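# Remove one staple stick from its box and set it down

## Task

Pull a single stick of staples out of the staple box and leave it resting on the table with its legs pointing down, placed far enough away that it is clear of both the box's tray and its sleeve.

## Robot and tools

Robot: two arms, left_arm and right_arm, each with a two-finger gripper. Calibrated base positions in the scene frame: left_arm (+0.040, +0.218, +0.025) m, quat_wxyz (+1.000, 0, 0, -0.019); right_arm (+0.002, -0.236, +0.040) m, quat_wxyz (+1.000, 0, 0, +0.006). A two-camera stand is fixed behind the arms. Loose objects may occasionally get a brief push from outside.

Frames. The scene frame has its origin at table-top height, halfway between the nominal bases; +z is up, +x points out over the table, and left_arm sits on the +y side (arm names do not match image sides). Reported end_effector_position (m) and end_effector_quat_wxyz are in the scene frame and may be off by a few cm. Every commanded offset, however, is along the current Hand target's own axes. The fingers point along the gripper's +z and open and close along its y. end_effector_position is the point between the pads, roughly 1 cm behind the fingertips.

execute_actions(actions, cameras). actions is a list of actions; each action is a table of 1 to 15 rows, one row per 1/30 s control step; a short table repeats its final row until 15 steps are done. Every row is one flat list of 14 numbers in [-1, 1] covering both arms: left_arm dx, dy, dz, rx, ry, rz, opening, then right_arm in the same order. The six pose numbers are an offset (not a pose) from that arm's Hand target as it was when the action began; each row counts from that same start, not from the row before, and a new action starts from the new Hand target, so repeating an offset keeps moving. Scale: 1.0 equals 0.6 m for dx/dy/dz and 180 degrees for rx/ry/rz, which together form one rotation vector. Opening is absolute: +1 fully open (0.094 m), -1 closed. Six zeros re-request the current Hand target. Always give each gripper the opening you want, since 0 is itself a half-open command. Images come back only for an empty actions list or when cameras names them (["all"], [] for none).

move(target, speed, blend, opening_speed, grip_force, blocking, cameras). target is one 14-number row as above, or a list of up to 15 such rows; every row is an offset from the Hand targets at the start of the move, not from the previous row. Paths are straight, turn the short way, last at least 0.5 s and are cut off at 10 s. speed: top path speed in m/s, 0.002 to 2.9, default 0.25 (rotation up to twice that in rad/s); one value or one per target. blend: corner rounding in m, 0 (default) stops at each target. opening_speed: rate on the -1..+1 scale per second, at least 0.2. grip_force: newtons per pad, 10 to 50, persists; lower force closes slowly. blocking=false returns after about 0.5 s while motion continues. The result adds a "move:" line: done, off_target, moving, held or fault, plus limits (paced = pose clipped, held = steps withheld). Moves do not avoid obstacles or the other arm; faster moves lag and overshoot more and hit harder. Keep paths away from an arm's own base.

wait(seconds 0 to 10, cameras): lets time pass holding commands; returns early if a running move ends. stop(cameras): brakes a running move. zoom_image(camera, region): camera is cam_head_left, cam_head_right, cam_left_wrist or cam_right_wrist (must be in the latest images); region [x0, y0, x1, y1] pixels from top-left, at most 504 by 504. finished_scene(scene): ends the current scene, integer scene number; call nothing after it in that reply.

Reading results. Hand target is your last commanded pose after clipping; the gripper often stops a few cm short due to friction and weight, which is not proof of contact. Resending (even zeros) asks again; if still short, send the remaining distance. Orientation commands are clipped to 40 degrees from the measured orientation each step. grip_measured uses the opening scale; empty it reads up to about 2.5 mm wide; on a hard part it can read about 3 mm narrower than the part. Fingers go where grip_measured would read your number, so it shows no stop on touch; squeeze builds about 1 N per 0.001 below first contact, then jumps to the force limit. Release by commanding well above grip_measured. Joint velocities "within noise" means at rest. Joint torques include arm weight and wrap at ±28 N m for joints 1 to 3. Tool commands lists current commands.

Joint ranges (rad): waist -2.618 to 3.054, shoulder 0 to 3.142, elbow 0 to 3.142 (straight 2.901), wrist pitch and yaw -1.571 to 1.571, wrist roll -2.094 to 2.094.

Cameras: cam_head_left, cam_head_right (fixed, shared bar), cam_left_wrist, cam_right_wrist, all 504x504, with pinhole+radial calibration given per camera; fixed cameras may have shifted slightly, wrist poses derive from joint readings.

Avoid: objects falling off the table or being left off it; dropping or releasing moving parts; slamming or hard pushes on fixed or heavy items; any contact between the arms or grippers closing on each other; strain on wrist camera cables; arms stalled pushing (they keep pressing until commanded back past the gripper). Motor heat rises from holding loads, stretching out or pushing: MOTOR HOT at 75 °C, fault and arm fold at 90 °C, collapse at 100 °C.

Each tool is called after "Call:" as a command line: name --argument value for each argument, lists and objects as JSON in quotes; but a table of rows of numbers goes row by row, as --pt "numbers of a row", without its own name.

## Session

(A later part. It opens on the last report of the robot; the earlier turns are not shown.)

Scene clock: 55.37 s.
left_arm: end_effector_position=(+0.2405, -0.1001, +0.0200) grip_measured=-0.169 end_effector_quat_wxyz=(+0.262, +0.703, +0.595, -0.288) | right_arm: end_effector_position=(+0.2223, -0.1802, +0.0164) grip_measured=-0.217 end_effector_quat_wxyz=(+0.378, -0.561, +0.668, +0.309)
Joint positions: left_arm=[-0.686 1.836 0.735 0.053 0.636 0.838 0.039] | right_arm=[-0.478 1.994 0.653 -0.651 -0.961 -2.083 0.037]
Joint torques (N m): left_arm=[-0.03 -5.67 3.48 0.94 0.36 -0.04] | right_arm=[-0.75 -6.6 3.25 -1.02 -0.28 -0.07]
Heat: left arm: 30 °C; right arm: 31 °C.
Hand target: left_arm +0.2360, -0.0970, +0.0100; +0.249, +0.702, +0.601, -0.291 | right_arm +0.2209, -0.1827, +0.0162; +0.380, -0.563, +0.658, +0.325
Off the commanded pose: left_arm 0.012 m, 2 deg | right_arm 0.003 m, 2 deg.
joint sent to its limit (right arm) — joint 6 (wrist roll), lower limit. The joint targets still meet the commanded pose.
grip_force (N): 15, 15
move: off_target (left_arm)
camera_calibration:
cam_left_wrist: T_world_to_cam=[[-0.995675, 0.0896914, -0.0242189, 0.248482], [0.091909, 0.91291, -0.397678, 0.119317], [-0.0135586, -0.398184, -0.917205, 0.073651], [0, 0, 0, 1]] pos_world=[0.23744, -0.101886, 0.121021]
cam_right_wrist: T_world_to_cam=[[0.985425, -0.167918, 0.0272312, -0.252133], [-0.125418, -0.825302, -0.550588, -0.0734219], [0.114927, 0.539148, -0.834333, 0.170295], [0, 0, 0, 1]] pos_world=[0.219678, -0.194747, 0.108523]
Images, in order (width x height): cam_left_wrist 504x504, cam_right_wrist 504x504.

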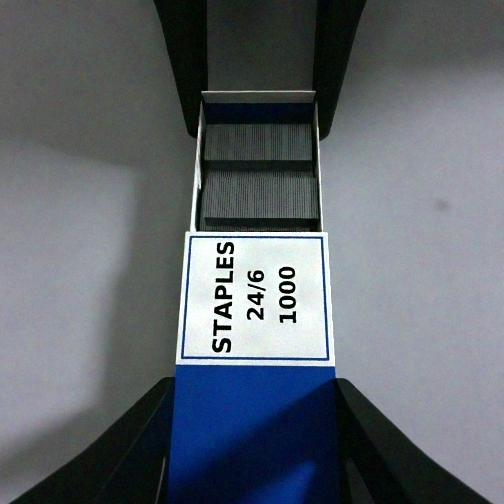

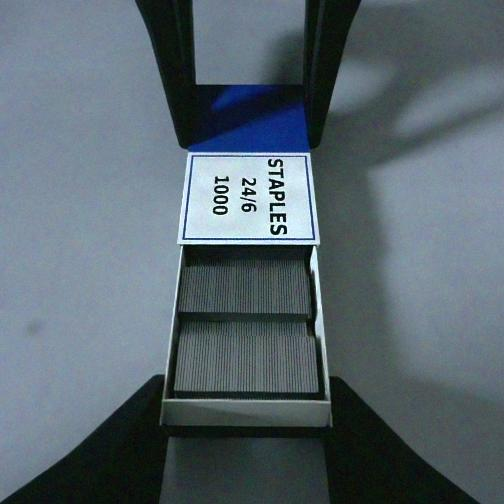

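Call:
move --target '[0.053,0,-0.053,0,0,0,-0.35,0,0,0,0,0,0,-0.4]' --cameras '["all"]' --speed 0.06

Call:
zoom_image --camera "cam_right_wrist" --region '[130, 200, 350, 450]'

Scene clock: 59.70 s.
left_arm: end_effector_position=(+0.2487, -0.0655, +0.0164) grip_measured=-0.169 end_effector_quat_wxyz=(+0.271, +0.702, +0.586, -0.299) | right_arm: end_effector_position=(+0.2197, -0.1803, +0.0155) grip_measured=-0.217 end_effector_quat_wxyz=(+0.371, -0.562, +0.670, +0.312)
Joint positions: left_arm=[-0.556 1.823 0.684 0.016 0.726 0.984 0.039] | right_arm=[-0.478 1.994 0.653 -0.661 -0.949 -2.084 0.037]
Joint torques (N m): left_arm=[0.85 -8.4 2.59 0.29 0.11 0.12] | right_arm=[-0.7 -6.54 3.25 -0.95 -0.4 -0.03]
Heat: left arm: 30 °C; right arm: 31 °C.
Hand target: left_arm +0.2429, -0.0526, +0.0100; +0.249, +0.702, +0.601, -0.291 | right_arm +0.2208, -0.1827, +0.0162; +0.380, -0.563, +0.658, +0.325
Off the commanded pose: left_arm 0.016 m, 3 deg | right_arm 0.003 m, 2 deg.
joint sent to its limit (right arm) — joint 6 (wrist roll), lower limit. The joint targets still meet the commanded pose.
grip_force (N): 15, 15
move: off_target (left_arm)
camera_calibration:
cam_left_wrist: T_world_to_cam=[[-0.994549, 0.101168, -0.0252351, 0.253961], [0.102242, 0.898763, -0.426346, 0.0824706], [-0.0204521, -0.426602, -0.904208, 0.0839496], [0, 0, 0, 1]] pos_world=[0.245862, -0.0640012, 0.117478]
cam_right_wrist: T_world_to_cam=[[0.986598, -0.162466, 0.0151131, -0.248606], [-0.128193, -0.829093, -0.544217, -0.0745425], [0.100947, 0.534986, -0.838809, 0.172274], [0, 0, 0, 1]] pos_world=[0.218328, -0.194357, 0.107695]

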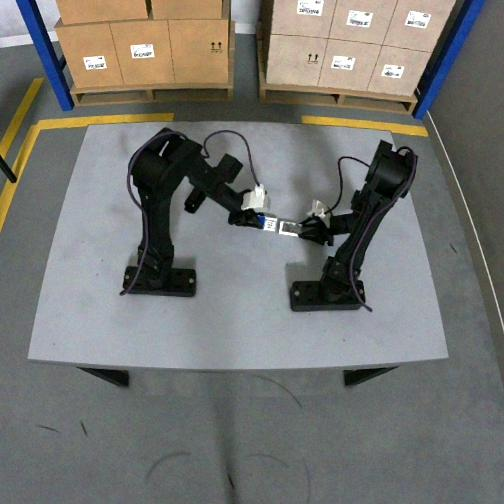

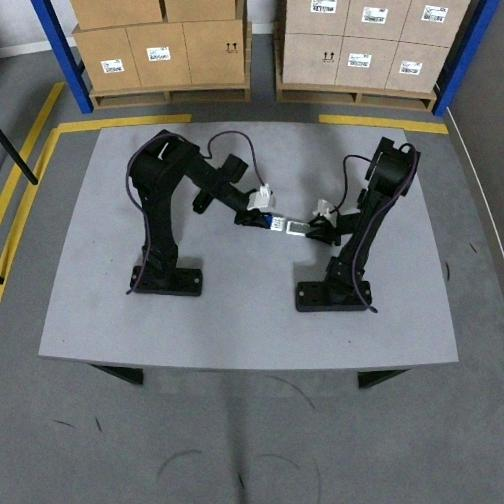

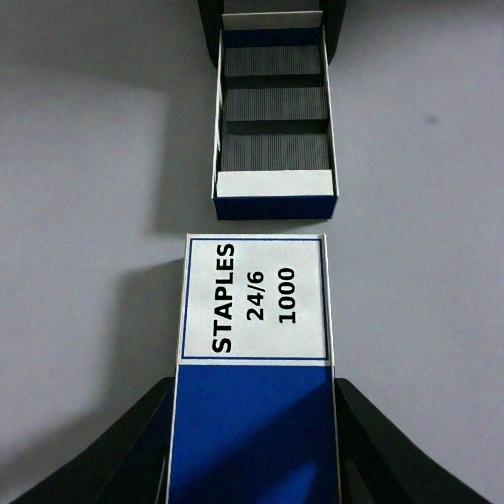

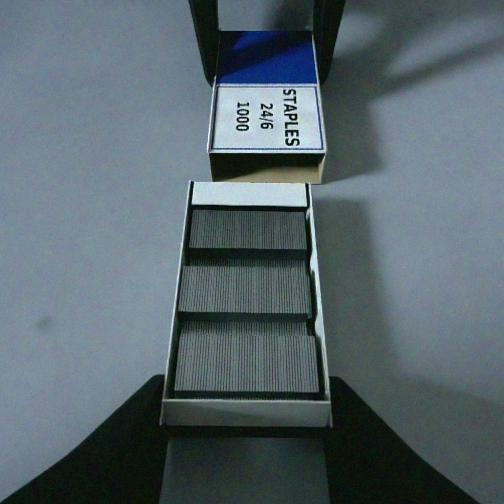

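Scaled by 2.016 from the camera's 504x504 image, which has a finer 720x720 frame.

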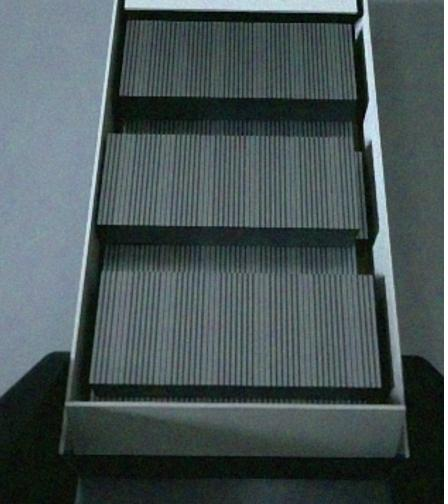

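Call:
move --pt "0 0 0 0 0 0 0.4 0 0 0 0 0 0 0.4" --pt "0 0 -0.1 0 0 0 0.4 0 0 -0.1 0 0 0 0.4" --pt "0 0 -0.2 0 0 0 0.4 -0.1932 -0.0148 -0.045 0.2596 0.2597 0.4496 0.4" --cameras '["all"]' --speed 0.2

Call:
zoom_image --camera "cam_right_wrist" --region '[150, 100, 350, 350]'

Scene clock: 69.33 s.
left_arm: end_effector_position=(+0.2506, +0.0342, +0.0799) grip_measured=+0.397 end_effector_quat_wxyz=(+0.226, +0.701, +0.610, -0.291) | right_arm: end_effector_position=(+0.2291, -0.1515, +0.1255) grip_measured=+0.398 end_effector_quat_wxyz=(-0.005, +0.076, +0.997, +0.003)
Joint positions: left_arm=[-0.229 1.569 0.807 -0.742 0.752 1.417 0.066] | right_arm=[0.333 1.479 1.057 -1.155 -0.01 0.498 0.066]
Joint torques (N m): left_arm=[0.65 -7.95 6.04 0.11 0.78 0.09] | right_arm=[0.49 -4.88 8.64 -0.08 0.1 0.08]
Heat: left arm: 30 °C; right arm: 31 °C.
Hand target: left_arm +0.2559, +0.0313, +0.0949; +0.249, +0.702, +0.601, -0.291 | right_arm +0.2349, -0.1499, +0.1301; +0.000, +0.077, +0.997, +0.000
Off the commanded pose: left_arm 0.016 m, 3 deg | right_arm 0.008 m, 1 deg.
grip_force (N): 15, 15
move: off_target (left_arm)
camera_calibration:
cam_left_wrist: T_world_to_cam=[[-0.995354, 0.0887307, 0.0373679, 0.24299], [0.0700039, 0.933447, -0.351818, 0.02076], [-0.0660981, -0.347568, -0.935322, 0.195063], [0, 0, 0, 1]] pos_world=[0.253301, 0.0268586, 0.18067]
cam_right_wrist: T_world_to_cam=[[-0.132342, -0.991172, -0.00795479, -0.121263], [-0.894303, 0.115939, 0.432181, 0.206548], [-0.427444, 0.0643095, -0.901752, 0.305805], [0, 0, 0, 1]] pos_world=[0.299382, -0.163806, 0.185529]

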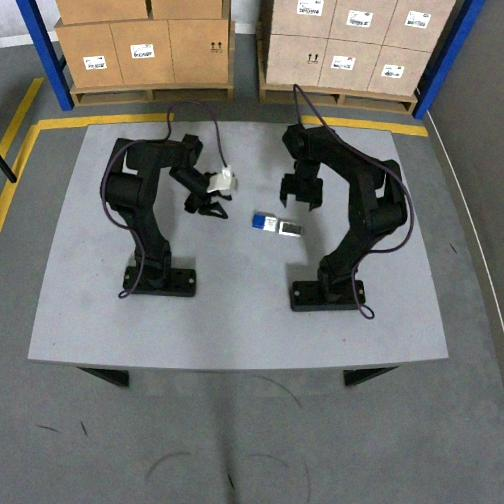

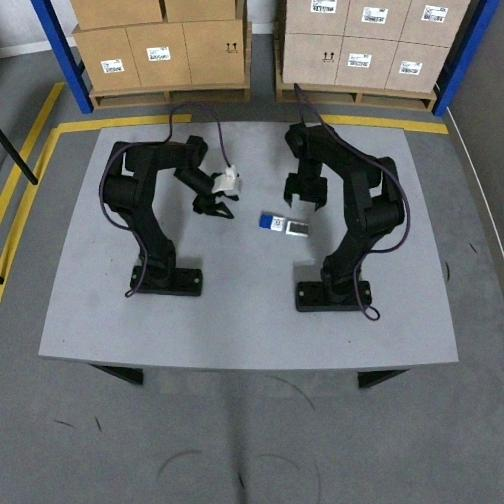

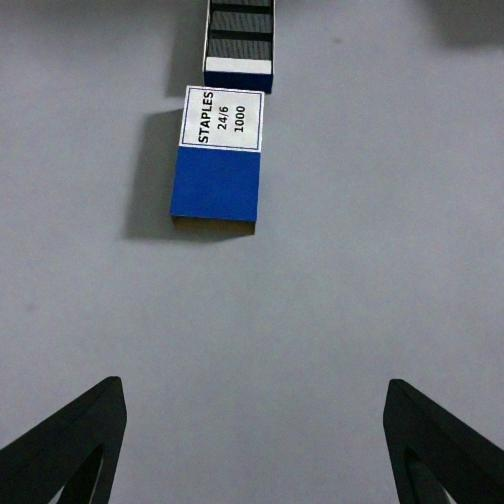

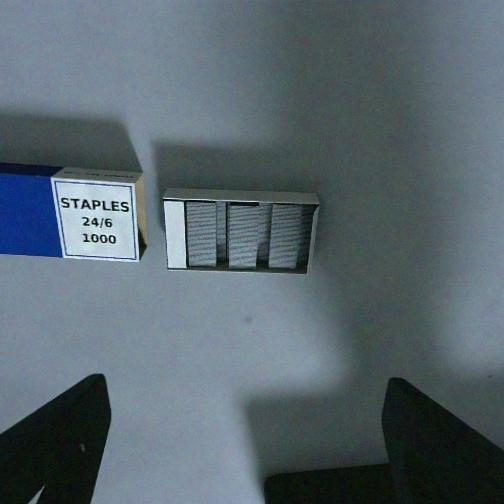

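Scaled by 2.016 from the camera's 504x504 image, which has a finer 720x720 frame.

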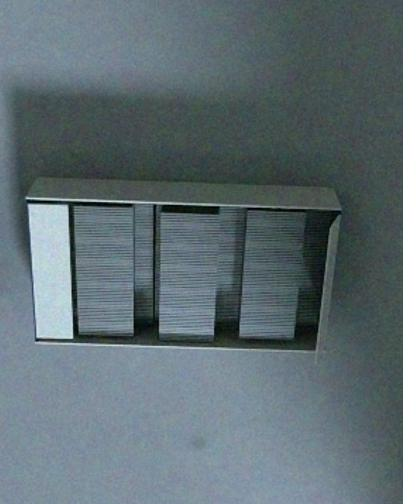

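Call:
move --target '[0,0,0,0,0,0,0.4,0.0048,0.0055,0.1342,0,0,0,-0.5]' --cameras '["cam_right_wrist","cam_head_right"]' --speed 0.2

Call:
zoom_image --camera "cam_right_wrist" --region '[100, 200, 400, 500]'

Scene clock: 76.73 s.
left_arm: end_effector_position=(+0.2505, +0.0342, +0.0799) grip_measured=+0.397 end_effector_quat_wxyz=(+0.226, +0.701, +0.610, -0.291) | right_arm: end_effector_position=(+0.2349, -0.1452, +0.0560) grip_measured=-0.498 end_effector_quat_wxyz=(+0.003, +0.077, +0.997, +0.007)
Joint positions: left_arm=[-0.229 1.569 0.807 -0.742 0.752 1.417 0.066] | right_arm=[0.35 1.584 0.865 -0.841 -0.01 0.517 0.024]
Joint torques (N m): left_arm=[0.65 -7.97 6.05 0.1 0.78 0.09] | right_arm=[0.55 -5.55 4.18 0.27 0.11 0.08]
Heat: left arm: 30 °C; right arm: 31 °C.
Hand target: left_arm +0.2559, +0.0313, +0.0949; +0.249, +0.702, +0.601, -0.291 | right_arm +0.2326, -0.1463, +0.0495; +0.000, +0.077, +0.997, +0.000
Off the commanded pose: left_arm 0.016 m, 3 deg | right_arm 0.007 m, 1 deg.
grip_force (N): 15, 15
move: off_target (left_arm)
camera_calibration:
cam_right_wrist: T_world_to_cam=[[-0.134035, -0.990859, -0.0152691, -0.113863], [-0.900633, 0.115374, 0.418987, 0.243287], [-0.413395, 0.069911, -0.907864, 0.243075], [0, 0, 0, 1]] pos_world=[0.304336, -0.157884, 0.117007]
Images, in order (width x height): cam_head_right 504x504, cam_right_wrist 504x504.

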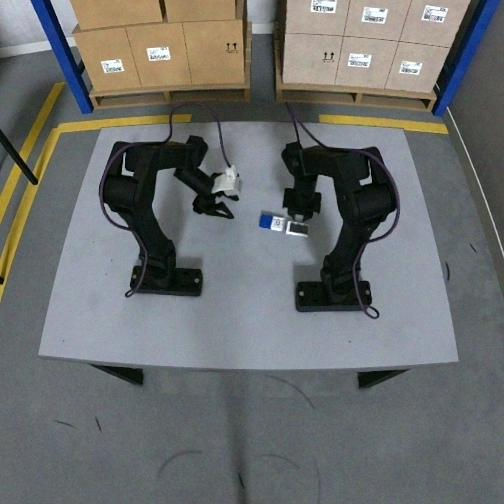

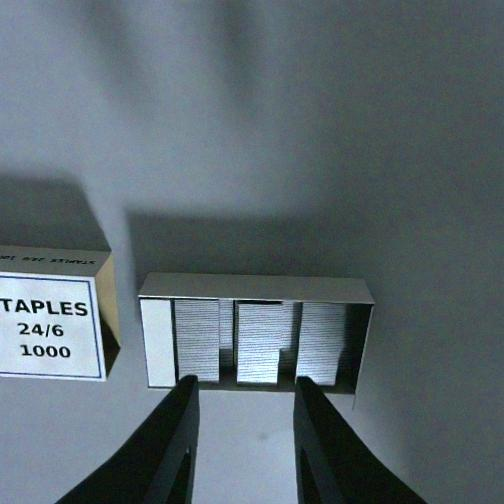

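Scaled by 1.680 from the camera's 504x504 image, which has a finer 720x720 frame.

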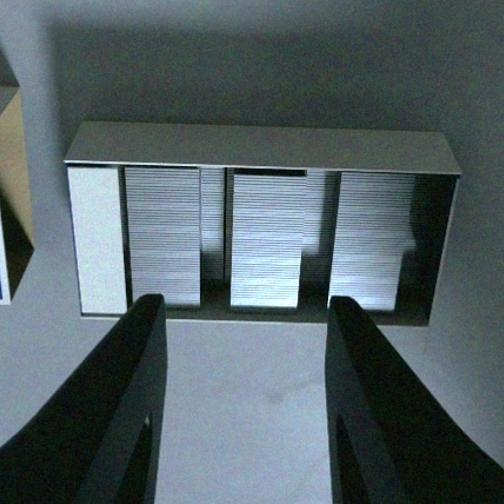

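Call:
move --target '[0,0,0,0,0,0,0.4,0.0095,-0.0052,0.0325,0,0,0,-0.65]' --cameras '["cam_right_wrist"]' --speed 0.1

Call:
zoom_image --camera "cam_right_wrist" --region '[120, 250, 400, 500]'

Scene clock: 79.37 s.
left_arm: end_effector_position=(+0.2505, +0.0342, +0.0799) grip_measured=+0.397 end_effector_quat_wxyz=(+0.226, +0.701, +0.610, -0.291) | right_arm: end_effector_position=(+0.2301, -0.1470, +0.0371) grip_measured=-0.648 end_effector_quat_wxyz=(+0.004, +0.077, +0.997, +0.007)
Joint positions: left_arm=[-0.229 1.569 0.807 -0.742 0.752 1.417 0.066] | right_arm=[0.35 1.603 0.798 -0.752 -0.01 0.517 0.017]
Joint torques (N m): left_arm=[0.64 -7.95 6.05 0.1 0.78 0.09] | right_arm=[0.62 -5.35 3.79 0.29 0.1 0.08]
Heat: left arm: 31 °C; right arm: 31 °C.
Hand target: left_arm +0.2559, +0.0313, +0.0949; +0.249, +0.702, +0.601, -0.291 | right_arm +0.2265, -0.1484, +0.0301; +0.000, +0.077, +0.997, +0.000
Off the commanded pose: left_arm 0.016 m, 3 deg | right_arm 0.008 m, 1 deg.
grip_force (N): 15, 15
move: off_target (left_arm)
camera_calibration:
cam_right_wrist: T_world_to_cam=[[-0.13436, -0.990792, -0.016683, -0.116462], [-0.901775, 0.115275, 0.41655, 0.247323], [-0.410792, 0.0710121, -0.908959, 0.223628], [0, 0, 0, 1]] pos_world=[0.299246, -0.15978, 0.0983028]
Images, in order (width x height): cam_right_wrist 504x504.

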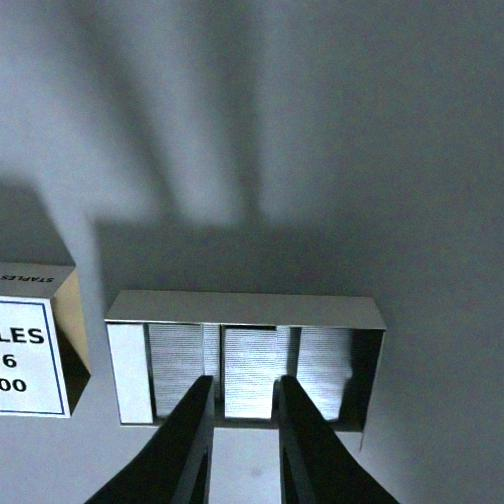

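Scaled by 1.800 from the camera's 504x504 image, which has a finer 720x720 frame.

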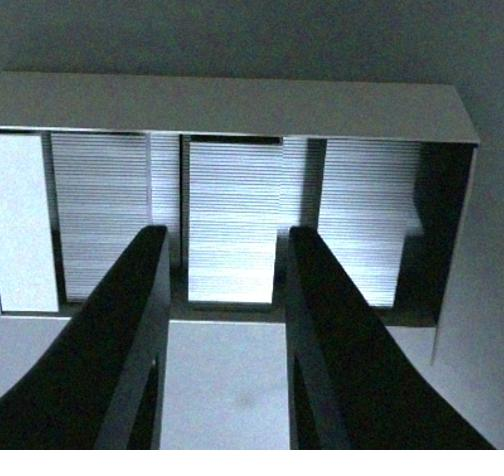

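Call:
move --target '[0,0,0,0,0,0,0.4,0.002,-0.0005,0.0235,0,0,0,-0.65]' --cameras '["cam_right_wrist","cam_left_wrist"]' --speed 0.06

Call:
zoom_image --camera "cam_right_wrist" --region '[80, 250, 420, 500]'

Scene clock: 81.30 s.
left_arm: end_effector_position=(+0.2505, +0.0342, +0.0799) grip_measured=+0.397 end_effector_quat_wxyz=(+0.226, +0.701, +0.610, -0.291) | right_arm: end_effector_position=(+0.2295, -0.1472, +0.0231) grip_measured=-0.648 end_effector_quat_wxyz=(+0.004, +0.078, +0.997, +0.007)
Joint positions: left_arm=[-0.229 1.569 0.807 -0.742 0.752 1.417 0.066] | right_arm=[0.35 1.635 0.764 -0.686 -0.01 0.518 0.017]
Joint torques (N m): left_arm=[0.65 -7.97 6.05 0.1 0.77 0.09] | right_arm=[0.75 -5.38 3.55 0.26 0.11 0.07]
Heat: left arm: 31 °C; right arm: 31 °C.
Hand target: left_arm +0.2559, +0.0313, +0.0949; +0.249, +0.702, +0.601, -0.291 | right_arm +0.2253, -0.1485, +0.0160; +0.000, +0.077, +0.997, +0.000
Off the commanded pose: left_arm 0.016 m, 3 deg | right_arm 0.008 m, 1 deg.
grip_force (N): 15, 15
move: off_target (left_arm)
camera_calibration:
cam_left_wrist: T_world_to_cam=[[-0.995336, 0.0887654, 0.0377848, 0.24291], [0.0698959, 0.93348, -0.351752, 0.0207746], [-0.0664947, -0.34747, -0.93533, 0.195162], [0, 0, 0, 1]] pos_world=[0.253302, 0.0268583, 0.18067]
cam_right_wrist: T_world_to_cam=[[-0.135467, -0.990635, -0.0170286, -0.116684], [-0.901915, 0.116184, 0.415992, 0.252843], [-0.410118, 0.0717118, -0.909209, 0.2107], [0, 0, 0, 1]] pos_world=[0.298648, -0.160078, 0.0844019]
Images, in order (width x height): cam_left_wrist 504x504, cam_right_wrist 504x504.

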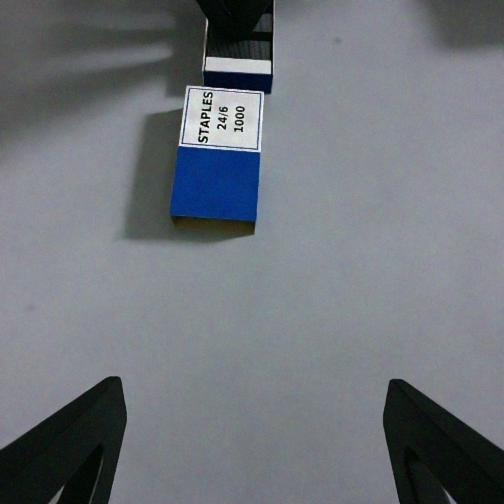

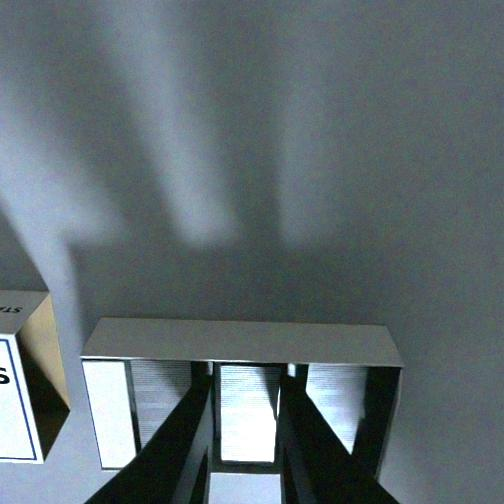

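Scaled by 1.482 from the camera's 504x504 image, which has a finer 720x720 frame.

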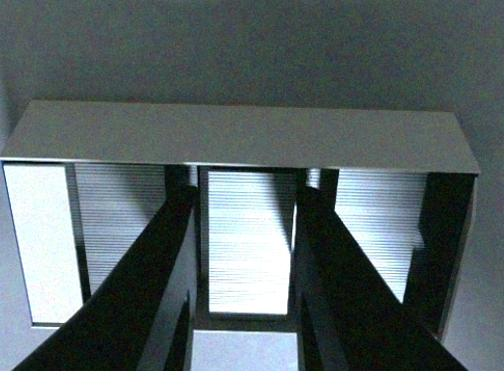

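Call:
move --pt "0 0 0 0 0 0 0.4 0 0 0.0083 0 0 0 -0.65" --pt "0 0 0 0 0 0 0.4 0 0 0.0083 0 0 0 -0.85" --cameras '["cam_right_wrist"]' --speed 0.05

Call:
zoom_image --camera "cam_right_wrist" --region '[80, 250, 420, 500]'

Scene clock: 83.47 s.
left_arm: end_effector_position=(+0.2505, +0.0342, +0.0799) grip_measured=+0.397 end_effector_quat_wxyz=(+0.226, +0.701, +0.610, -0.291) | right_arm: end_effector_position=(+0.2299, -0.1474, +0.0199) grip_measured=-0.711 end_effector_quat_wxyz=(+0.005, +0.078, +0.997, +0.007)
Joint positions: left_arm=[-0.229 1.569 0.807 -0.742 0.752 1.417 0.066] | right_arm=[0.35 1.644 0.758 -0.67 -0.008 0.519 0.014]
Joint torques (N m): left_arm=[0.65 -7.95 6.05 0.1 0.78 0.09] | right_arm=[0.73 -5.05 3.25 0.36 0.08 0.08]
Heat: left arm: 31 °C; right arm: 30 °C.
Hand target: left_arm +0.2559, +0.0313, +0.0949; +0.249, +0.702, +0.601, -0.291 | right_arm +0.2252, -0.1486, +0.0110; +0.000, +0.077, +0.997, +0.000
Off the commanded pose: left_arm 0.016 m, 3 deg | right_arm 0.010 m, 1 deg.
grip_force (N): 15, 15
move: off_target (left_arm)
camera_calibration:
cam_right_wrist: T_world_to_cam=[[-0.13583, -0.990603, -0.0159908, -0.116869], [-0.902603, 0.117077, 0.414248, 0.254924], [-0.408483, 0.0707008, -0.910024, 0.207435], [0, 0, 0, 1]] pos_world=[0.298954, -0.160282, 0.0813003]
Images, in order (width x height): cam_right_wrist 504x504.

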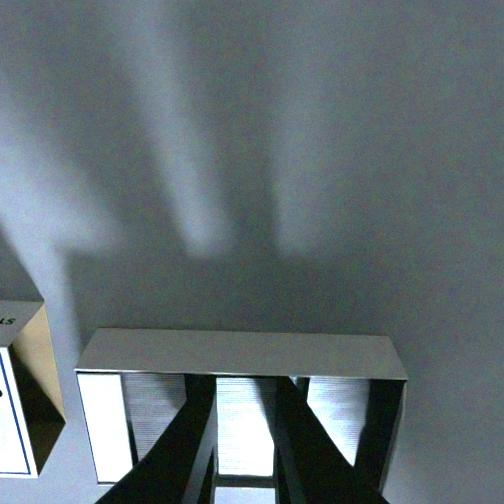

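Scaled by 1.482 from the camera's 504x504 image, which has a finer 720x720 frame.

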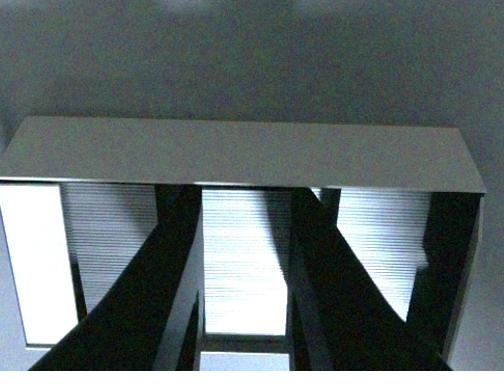

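Call:
move --pt "0 0 0 0 0 0 0.4 0 0 -0.002 0 0 0 -0.95" --pt "0 0 0 0 0 0 0.4 0 0 -0.11 0 0 0 -0.95" --cameras '["cam_right_wrist","cam_left_wrist"]' --speed 0.08

Call:
zoom_image --camera "cam_right_wrist" --region '[80, 220, 420, 504]'

Scene clock: 86.40 s.
left_arm: end_effector_position=(+0.2505, +0.0342, +0.0799) grip_measured=+0.397 end_effector_quat_wxyz=(+0.226, +0.701, +0.610, -0.291) | right_arm: end_effector_position=(+0.2174, -0.1522, +0.0663) grip_measured=-0.711 end_effector_quat_wxyz=(-0.018, +0.078, +0.997, -0.004)
Joint positions: left_arm=[-0.229 1.569 0.807 -0.742 0.752 1.417 0.066] | right_arm=[0.35 1.539 0.865 -0.934 -0.008 0.519 0.014]
Joint torques (N m): left_arm=[0.65 -7.97 6.05 0.1 0.78 0.09] | right_arm=[0.75 -7.94 7.72 -0.17 0.08 0.08]
Heat: left arm: 31 °C; right arm: 31 °C.
Hand target: left_arm +0.2559, +0.0313, +0.0949; +0.249, +0.702, +0.601, -0.291 | right_arm +0.2253, -0.1486, +0.0770; +0.000, +0.077, +0.997, +0.000
Off the commanded pose: left_arm 0.016 m, 3 deg | right_arm 0.014 m, 2 deg.
grip_force (N): 15, 15
move: off_target (left_arm, right_arm)
camera_calibration:
cam_left_wrist: T_world_to_cam=[[-0.995336, 0.0887654, 0.0377848, 0.24291], [0.0698959, 0.93348, -0.351752, 0.0207746], [-0.0664947, -0.34747, -0.93533, 0.195162], [0, 0, 0, 1]] pos_world=[0.253302, 0.0268583, 0.18067]
cam_right_wrist: T_world_to_cam=[[-0.135963, -0.990671, 0.00922855, -0.124223], [-0.881179, 0.125183, 0.455908, 0.218769], [-0.45281, 0.0538547, -0.889979, 0.250644], [0, 0, 0, 1]] pos_world=[0.289379, -0.163949, 0.124476]
Images, in order (width x height): cam_left_wrist 504x504, cam_right_wrist 504x504.

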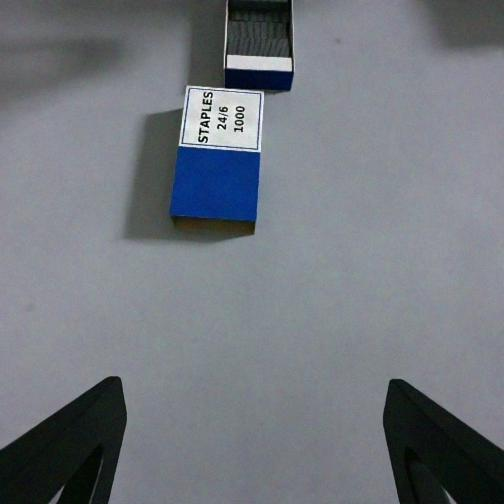

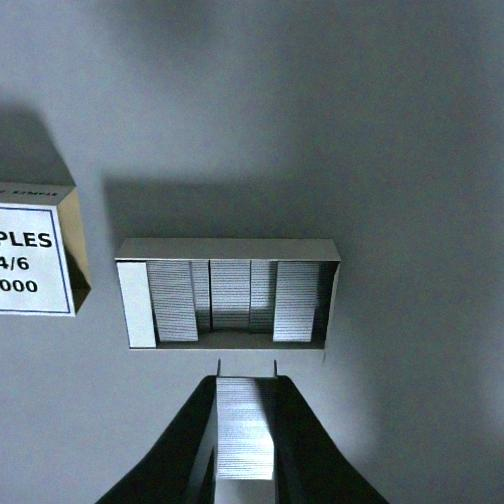

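Scaled by 1.482 from the camera's 504x504 image, which has a finer 720x720 frame.

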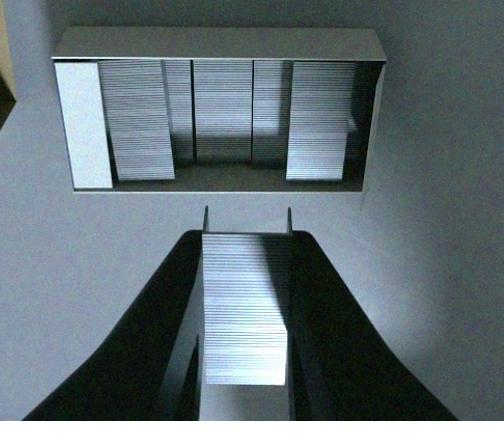

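Call:
move --target '[0,0,0,0,0,0,0.4,-0.1997,-0.089,0.0367,0,0,0,-0.95]' --cameras '["cam_right_wrist","cam_head_left"]' --speed 0.15

Call:
zoom_image --camera "cam_right_wrist" --region '[80, 220, 420, 504]'

Scene clock: 88.83 s.
left_arm: end_effector_position=(+0.2505, +0.0342, +0.0799) grip_measured=+0.397 end_effector_quat_wxyz=(+0.226, +0.701, +0.610, -0.291) | right_arm: end_effector_position=(+0.3260, -0.2194, +0.0547) grip_measured=-0.711 end_effector_quat_wxyz=(-0.006, +0.080, +0.997, +0.001)
Joint positions: left_arm=[-0.229 1.569 0.807 -0.742 0.752 1.417 0.066] | right_arm=[0.035 1.872 1.2 -0.91 -0.003 0.207 0.014]
Joint torques (N m): left_arm=[0.65 -7.95 6.05 0.1 0.77 0.09] | right_arm=[-0.02 -7.95 8.03 0.06 0.05 -0.05]
Heat: left arm: 31 °C; right arm: 31 °C.
Hand target: left_arm +0.2559, +0.0313, +0.0949; +0.249, +0.702, +0.601, -0.291 | right_arm +0.3354, -0.2197, +0.0549; +0.000, +0.077, +0.997, +0.000
Off the commanded pose: left_arm 0.016 m, 3 deg | right_arm 0.009 m, 1 deg.
grip_force (N): 15, 15
move: off_target (left_arm)
camera_calibration:
cam_right_wrist: T_world_to_cam=[[-0.139829, -0.990172, -0.00258911, -0.1739], [-0.891984, 0.124827, 0.434491, 0.332826], [-0.429898, 0.063064, -0.900672, 0.288225], [0, 0, 0, 1]] pos_world=[0.396467, -0.231914, 0.114536]
Images, in order (width x height): cam_head_left 504x504, cam_right_wrist 504x504.

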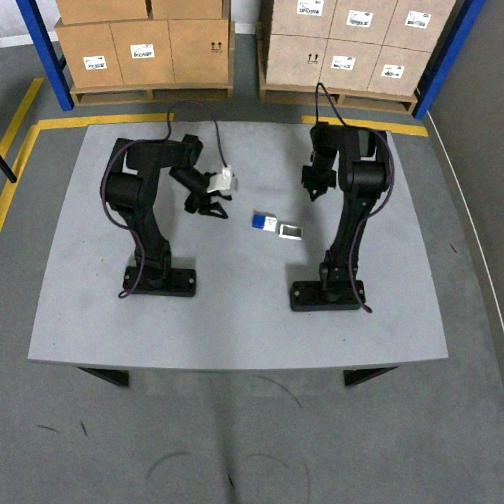

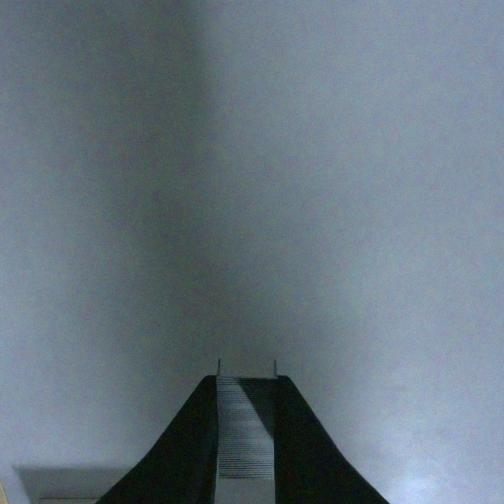

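Scaled by 1.482 from the camera's 504x504 image, which has a finer 720x720 frame.

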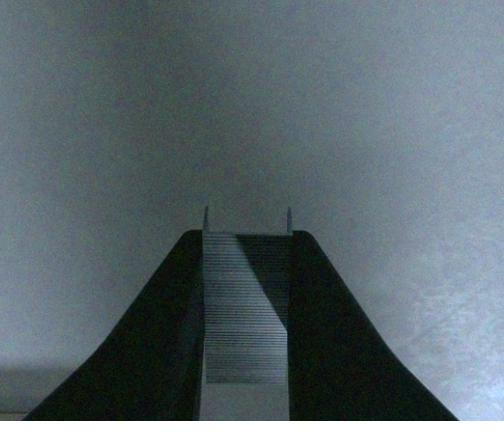

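Call:
move --target '[0,0,0,0,0,0,0.4,0,0,0.06,0,0,0,-0.95]' --speed 0.12

Call:
move --target '[0,0,0,0,0,0,0.4,0,0,0.0067,0,0,0,-0.95]' --speed 0.03 --cameras '["cam_right_wrist"]'

Scene clock: 90.37 s.
left_arm: end_effector_position=(+0.2505, +0.0342, +0.0799) grip_measured=+0.397 end_effector_quat_wxyz=(+0.226, +0.701, +0.610, -0.291) | right_arm: end_effector_position=(+0.3390, -0.2188, +0.0286) grip_measured=-0.711 end_effector_quat_wxyz=(+0.008, +0.080, +0.997, +0.003)
Joint positions: left_arm=[-0.229 1.569 0.807 -0.742 0.752 1.417 0.066] | right_arm=[0.035 1.939 1.176 -0.792 -0.003 0.207 0.014]
Joint torques (N m): left_arm=[0.66 -7.97 6.05 0.1 0.78 0.09] | right_arm=[-0.05 -8.49 4 0.28 0.05 -0.05]
Heat: left arm: 31 °C; right arm: 31 °C.
Hand target: left_arm +0.2559, +0.0313, +0.0949; +0.249, +0.702, +0.601, -0.291 | right_arm +0.3354, -0.2197, +0.0189; +0.000, +0.077, +0.997, +0.000
Off the commanded pose: left_arm 0.016 m, 3 deg | right_arm 0.010 m, 1 deg.
grip_force (N): 15, 15
move: off_target (left_arm)

Scene clock: 91.17 s.
left_arm: end_effector_position=(+0.2505, +0.0342, +0.0799) grip_measured=+0.397 end_effector_quat_wxyz=(+0.226, +0.701, +0.610, -0.291) | right_arm: end_effector_position=(+0.3426, -0.2187, +0.0287) grip_measured=-0.711 end_effector_quat_wxyz=(+0.015, +0.080, +0.997, +0.003)
Joint positions: left_arm=[-0.229 1.569 0.807 -0.742 0.752 1.417 0.066] | right_arm=[0.035 1.939 1.176 -0.778 -0.003 0.207 0.014]
Joint torques (N m): left_arm=[0.65 -7.97 6.04 0.1 0.78 0.09] | right_arm=[-0.05 -7.95 3.47 0.29 0.04 -0.04]
Heat: left arm: 31 °C; right arm: 31 °C.
Hand target: left_arm +0.2559, +0.0313, +0.0949; +0.249, +0.702, +0.601, -0.291 | right_arm +0.3354, -0.2197, +0.0149; +0.000, +0.077, +0.997, +0.000
Off the commanded pose: left_arm 0.016 m, 3 deg | right_arm 0.016 m, 2 deg.
grip_force (N): 15, 15
move: off_target (left_arm, right_arm)
camera_calibration:
cam_right_wrist: T_world_to_cam=[[-0.138835, -0.990261, -0.0104045, -0.171023], [-0.909519, 0.123344, 0.39694, 0.365488], [-0.391791, 0.0645723, -0.917786, 0.259689], [0, 0, 0, 1]] pos_world=[0.410418, -0.231207, 0.0914824]
Images, in order (width x height): cam_right_wrist 504x504.

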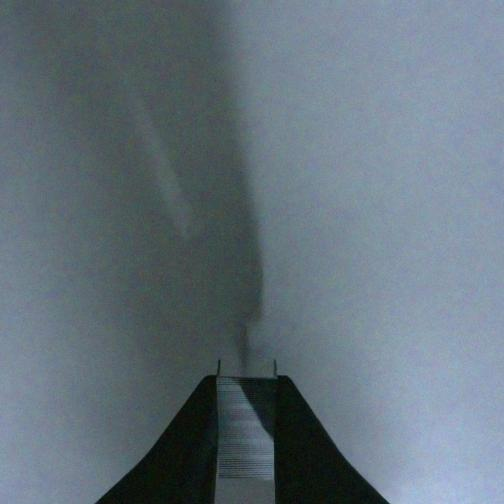

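Call:
move --target '[0,0,0,0,0,0,0.4,0,0,0.0167,0,0,0,-0.95]' --speed 0.03 --cameras '["cam_right_wrist"]'

Scene clock: 92.67 s.
left_arm: end_effector_position=(+0.2505, +0.0342, +0.0799) grip_measured=+0.397 end_effector_quat_wxyz=(+0.226, +0.701, +0.610, -0.291) | right_arm: end_effector_position=(+0.3401, -0.2188, +0.0167) grip_measured=-0.711 end_effector_quat_wxyz=(+0.009, +0.080, +0.997, +0.003)
Joint positions: left_arm=[-0.229 1.569 0.807 -0.742 0.752 1.417 0.066] | right_arm=[0.035 1.963 1.156 -0.744 -0.003 0.207 0.014]
Joint torques (N m): left_arm=[0.65 -7.95 6.05 0.1 0.78 0.09] | right_arm=[-0.03 -8.23 3.69 0.34 0.05 -0.05]
Heat: left arm: 31 °C; right arm: 31 °C.
Hand target: left_arm +0.2559, +0.0313, +0.0949; +0.249, +0.702, +0.601, -0.291 | right_arm +0.3354, -0.2197, +0.0049; +0.000, +0.077, +0.997, +0.000
Off the commanded pose: left_arm 0.016 m, 3 deg | right_arm 0.013 m, 1 deg.
grip_force (N): 15, 15
move: off_target (left_arm, right_arm)
camera_calibration:
cam_right_wrist: T_world_to_cam=[[-0.138906, -0.99027, -0.00838478, -0.171631], [-0.905224, 0.123534, 0.406582, 0.366525], [-0.40159, 0.0640668, -0.913576, 0.250835], [0, 0, 0, 1]] pos_world=[0.408679, -0.231309, 0.0786956]
Images, in order (width x height): cam_right_wrist 504x504.

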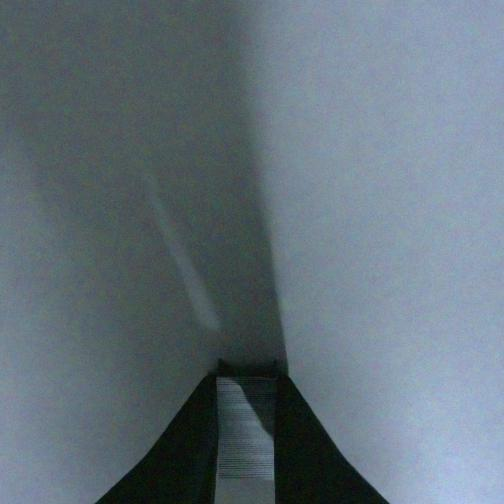

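Call:
move --target '[0,0,0,0,0,0,0.4,0,0,0.007,0,0,0,-0.95]' --speed 0.03 --cameras '["cam_right_wrist"]'

Call:
zoom_image --camera "cam_right_wrist" --region '[150, 300, 350, 504]'

Scene clock: 94.17 s.
left_arm: end_effector_position=(+0.2505, +0.0342, +0.0799) grip_measured=+0.397 end_effector_quat_wxyz=(+0.226, +0.701, +0.610, -0.291) | right_arm: end_effector_position=(+0.3416, -0.2187, +0.0167) grip_measured=-0.711 end_effector_quat_wxyz=(+0.012, +0.080, +0.997, +0.003)
Joint positions: left_arm=[-0.229 1.569 0.807 -0.742 0.752 1.417 0.066] | right_arm=[0.035 1.963 1.156 -0.738 -0.003 0.207 0.014]
Joint torques (N m): left_arm=[0.66 -7.97 6.05 0.1 0.77 0.09] | right_arm=[-0.03 -7.61 3.15 0.45 0.05 -0.04]
Heat: left arm: 31 °C; right arm: 31 °C.
Hand target: left_arm +0.2559, +0.0313, +0.0949; +0.249, +0.702, +0.601, -0.291 | right_arm +0.3354, -0.2197, +0.0007; +0.000, +0.077, +0.997, +0.000
Off the commanded pose: left_arm 0.016 m, 3 deg | right_arm 0.017 m, 2 deg.
grip_force (N): 15, 15
move: off_target (left_arm, right_arm)
camera_calibration:
cam_right_wrist: T_world_to_cam=[[-0.138883, -0.990263, -0.00954885, -0.171286], [-0.907689, 0.123435, 0.40108, 0.36875], [-0.395996, 0.0643707, -0.915993, 0.249698], [0, 0, 0, 1]] pos_world=[0.409801, -0.231208, 0.079188]
Images, in order (width x height): cam_right_wrist 504x504.

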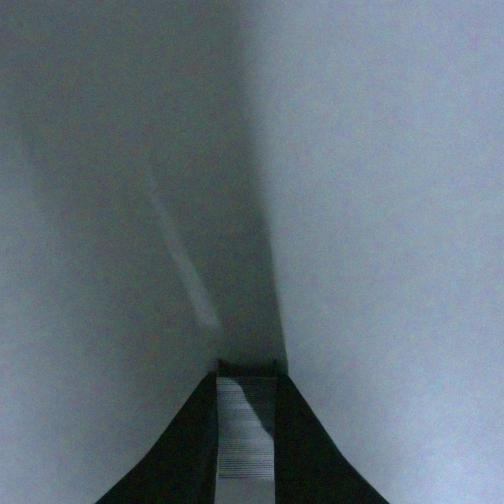

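Scaled by 2.471 from the camera's 504x504 image, which has a finer 720x720 frame.

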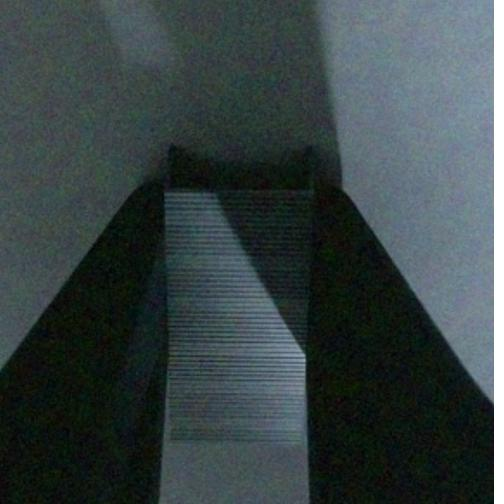

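Call:
move --target '[0,0,0,0,0,0,0.4,0,0,0.0117,0,0,0,-0.95]' --speed 0.03 --cameras '["cam_right_wrist"]'

Call:
zoom_image --camera "cam_right_wrist" --region '[150, 300, 350, 504]'

Scene clock: 96.57 s.
left_arm: end_effector_position=(+0.2505, +0.0342, +0.0799) grip_measured=+0.397 end_effector_quat_wxyz=(+0.226, +0.701, +0.610, -0.291) | right_arm: end_effector_position=(+0.3413, -0.2187, +0.0159) grip_measured=-0.711 end_effector_quat_wxyz=(+0.013, +0.080, +0.997, +0.003)
Joint positions: left_arm=[-0.229 1.569 0.807 -0.742 0.752 1.417 0.066] | right_arm=[0.035 1.963 1.152 -0.733 -0.003 0.207 0.014]
Joint torques (N m): left_arm=[0.65 -7.97 6.05 0.1 0.78 0.09] | right_arm=[-0.03 -6.57 2.54 0.67 0.05 -0.04]
Heat: left arm: 31 °C; right arm: 31 °C.
Hand target: left_arm +0.2559, +0.0313, +0.0949; +0.249, +0.702, +0.601, -0.291 | right_arm +0.3354, -0.2197, -0.0063; +0.000, +0.077, +0.997, +0.000
Off the commanded pose: left_arm 0.016 m, 3 deg | right_arm 0.023 m, 2 deg.
grip_force (N): 15, 15
move: off_target (left_arm, right_arm)
camera_calibration:
cam_right_wrist: T_world_to_cam=[[-0.138788, -0.990275, -0.00969487, -0.171478], [-0.908008, 0.123338, 0.400386, 0.368886], [-0.395296, 0.0643717, -0.916295, 0.248551], [0, 0, 0, 1]] pos_world=[0.409404, -0.231308, 0.0783871]
Images, in order (width x height): cam_right_wrist 504x504.

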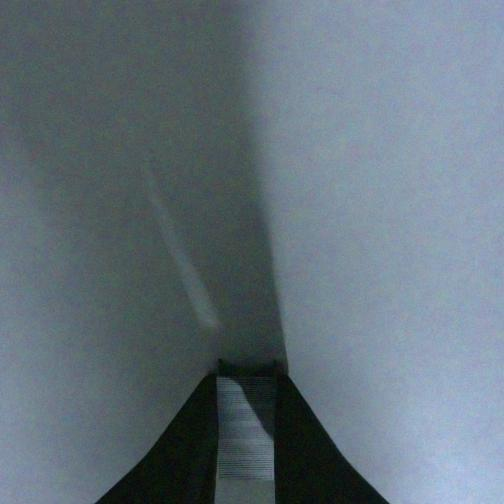

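Scaled by 2.471 from the camera's 504x504 image, which has a finer 720x720 frame.

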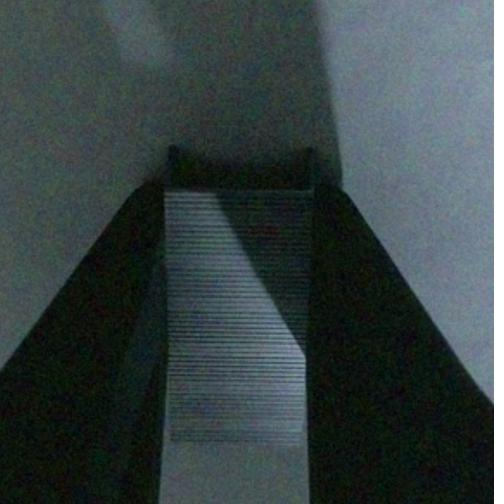

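Call:
move --pt "0 0 0 0 0 0 0.4 0 0 -0.01 0 0 0 -0.5" --pt "0 0 0 0 0 0 0.4 0 0 -0.2 0 0 0 -0.4" --speed 0.1 --opening_speed 0.3 --cameras '["all"]'

Call:
zoom_image --camera "cam_right_wrist" --region '[150, 200, 350, 504]'

Scene clock: 101.37 s.
left_arm: end_effector_position=(+0.2505, +0.0342, +0.0799) grip_measured=+0.397 end_effector_quat_wxyz=(+0.226, +0.701, +0.610, -0.291) | right_arm: end_effector_position=(+0.3277, -0.2187, +0.0992) grip_measured=-0.402 end_effector_quat_wxyz=(-0.022, +0.080, +0.997, +0.001)
Joint positions: left_arm=[-0.229 1.569 0.807 -0.742 0.752 1.417 0.066] | right_arm=[0.035 1.85 1.357 -1.121 -0.007 0.206 0.028]
Joint torques (N m): left_arm=[0.65 -7.97 6.05 0.1 0.78 0.09] | right_arm=[-0.02 -11.86 8.09 -0.16 0.09 -0.03]
Heat: left arm: 32 °C; right arm: 31 °C.
Hand target: left_arm +0.2559, +0.0313, +0.0949; +0.249, +0.702, +0.601, -0.291 | right_arm +0.3354, -0.2197, +0.1137; +0.000, +0.077, +0.997, +0.000
Off the commanded pose: left_arm 0.016 m, 3 deg | right_arm 0.016 m, 3 deg.
grip_force (N): 15, 15
move: off_target (left_arm, right_arm); target 2's new opening was sent with right_arm's hand 0.016 m and 3 deg from that target
camera_calibration:
cam_left_wrist: T_world_to_cam=[[-0.995336, 0.0887654, 0.0377848, 0.24291], [0.0698959, 0.93348, -0.351752, 0.0207746], [-0.0664947, -0.34747, -0.93533, 0.195162], [0, 0, 0, 1]] pos_world=[0.253302, 0.0268583, 0.18067]
cam_right_wrist: T_world_to_cam=[[-0.138862, -0.990312, -0.000606542, -0.173319], [-0.878016, 0.122833, 0.462601, 0.307129], [-0.458045, 0.0647703, -0.886566, 0.337214], [0, 0, 0, 1]] pos_world=[0.400056, -0.231206, 0.156779]

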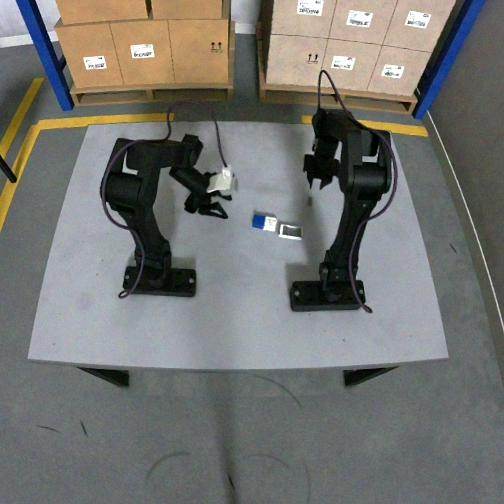

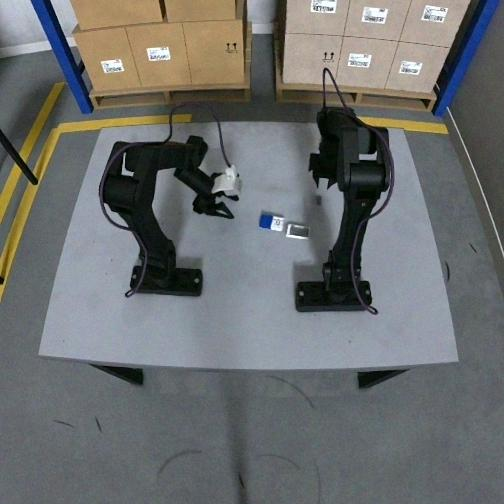

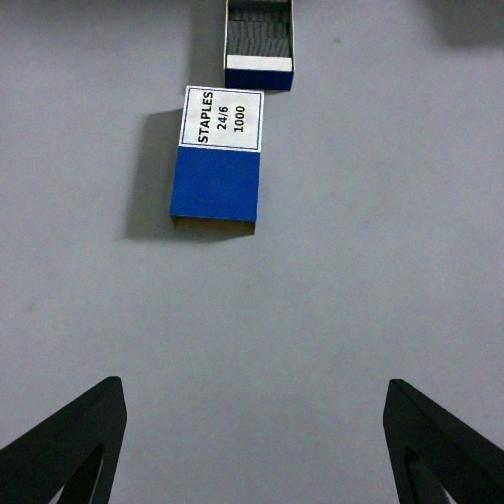

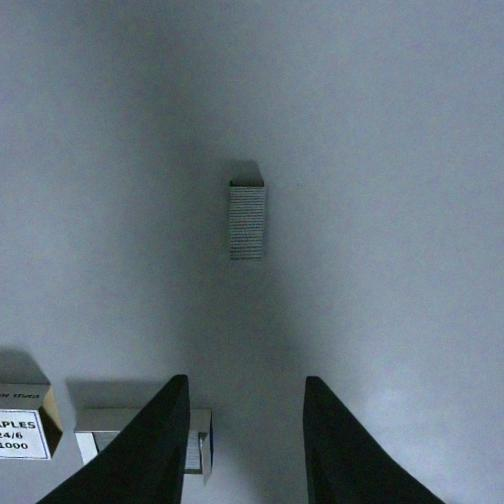

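Scaled by 1.658 from the camera's 504x504 image, which has a finer 720x720 frame.

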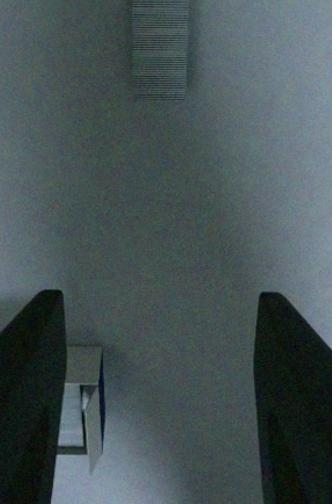

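Call:
finished_scene --scene 1

The scene is finished: the task was done.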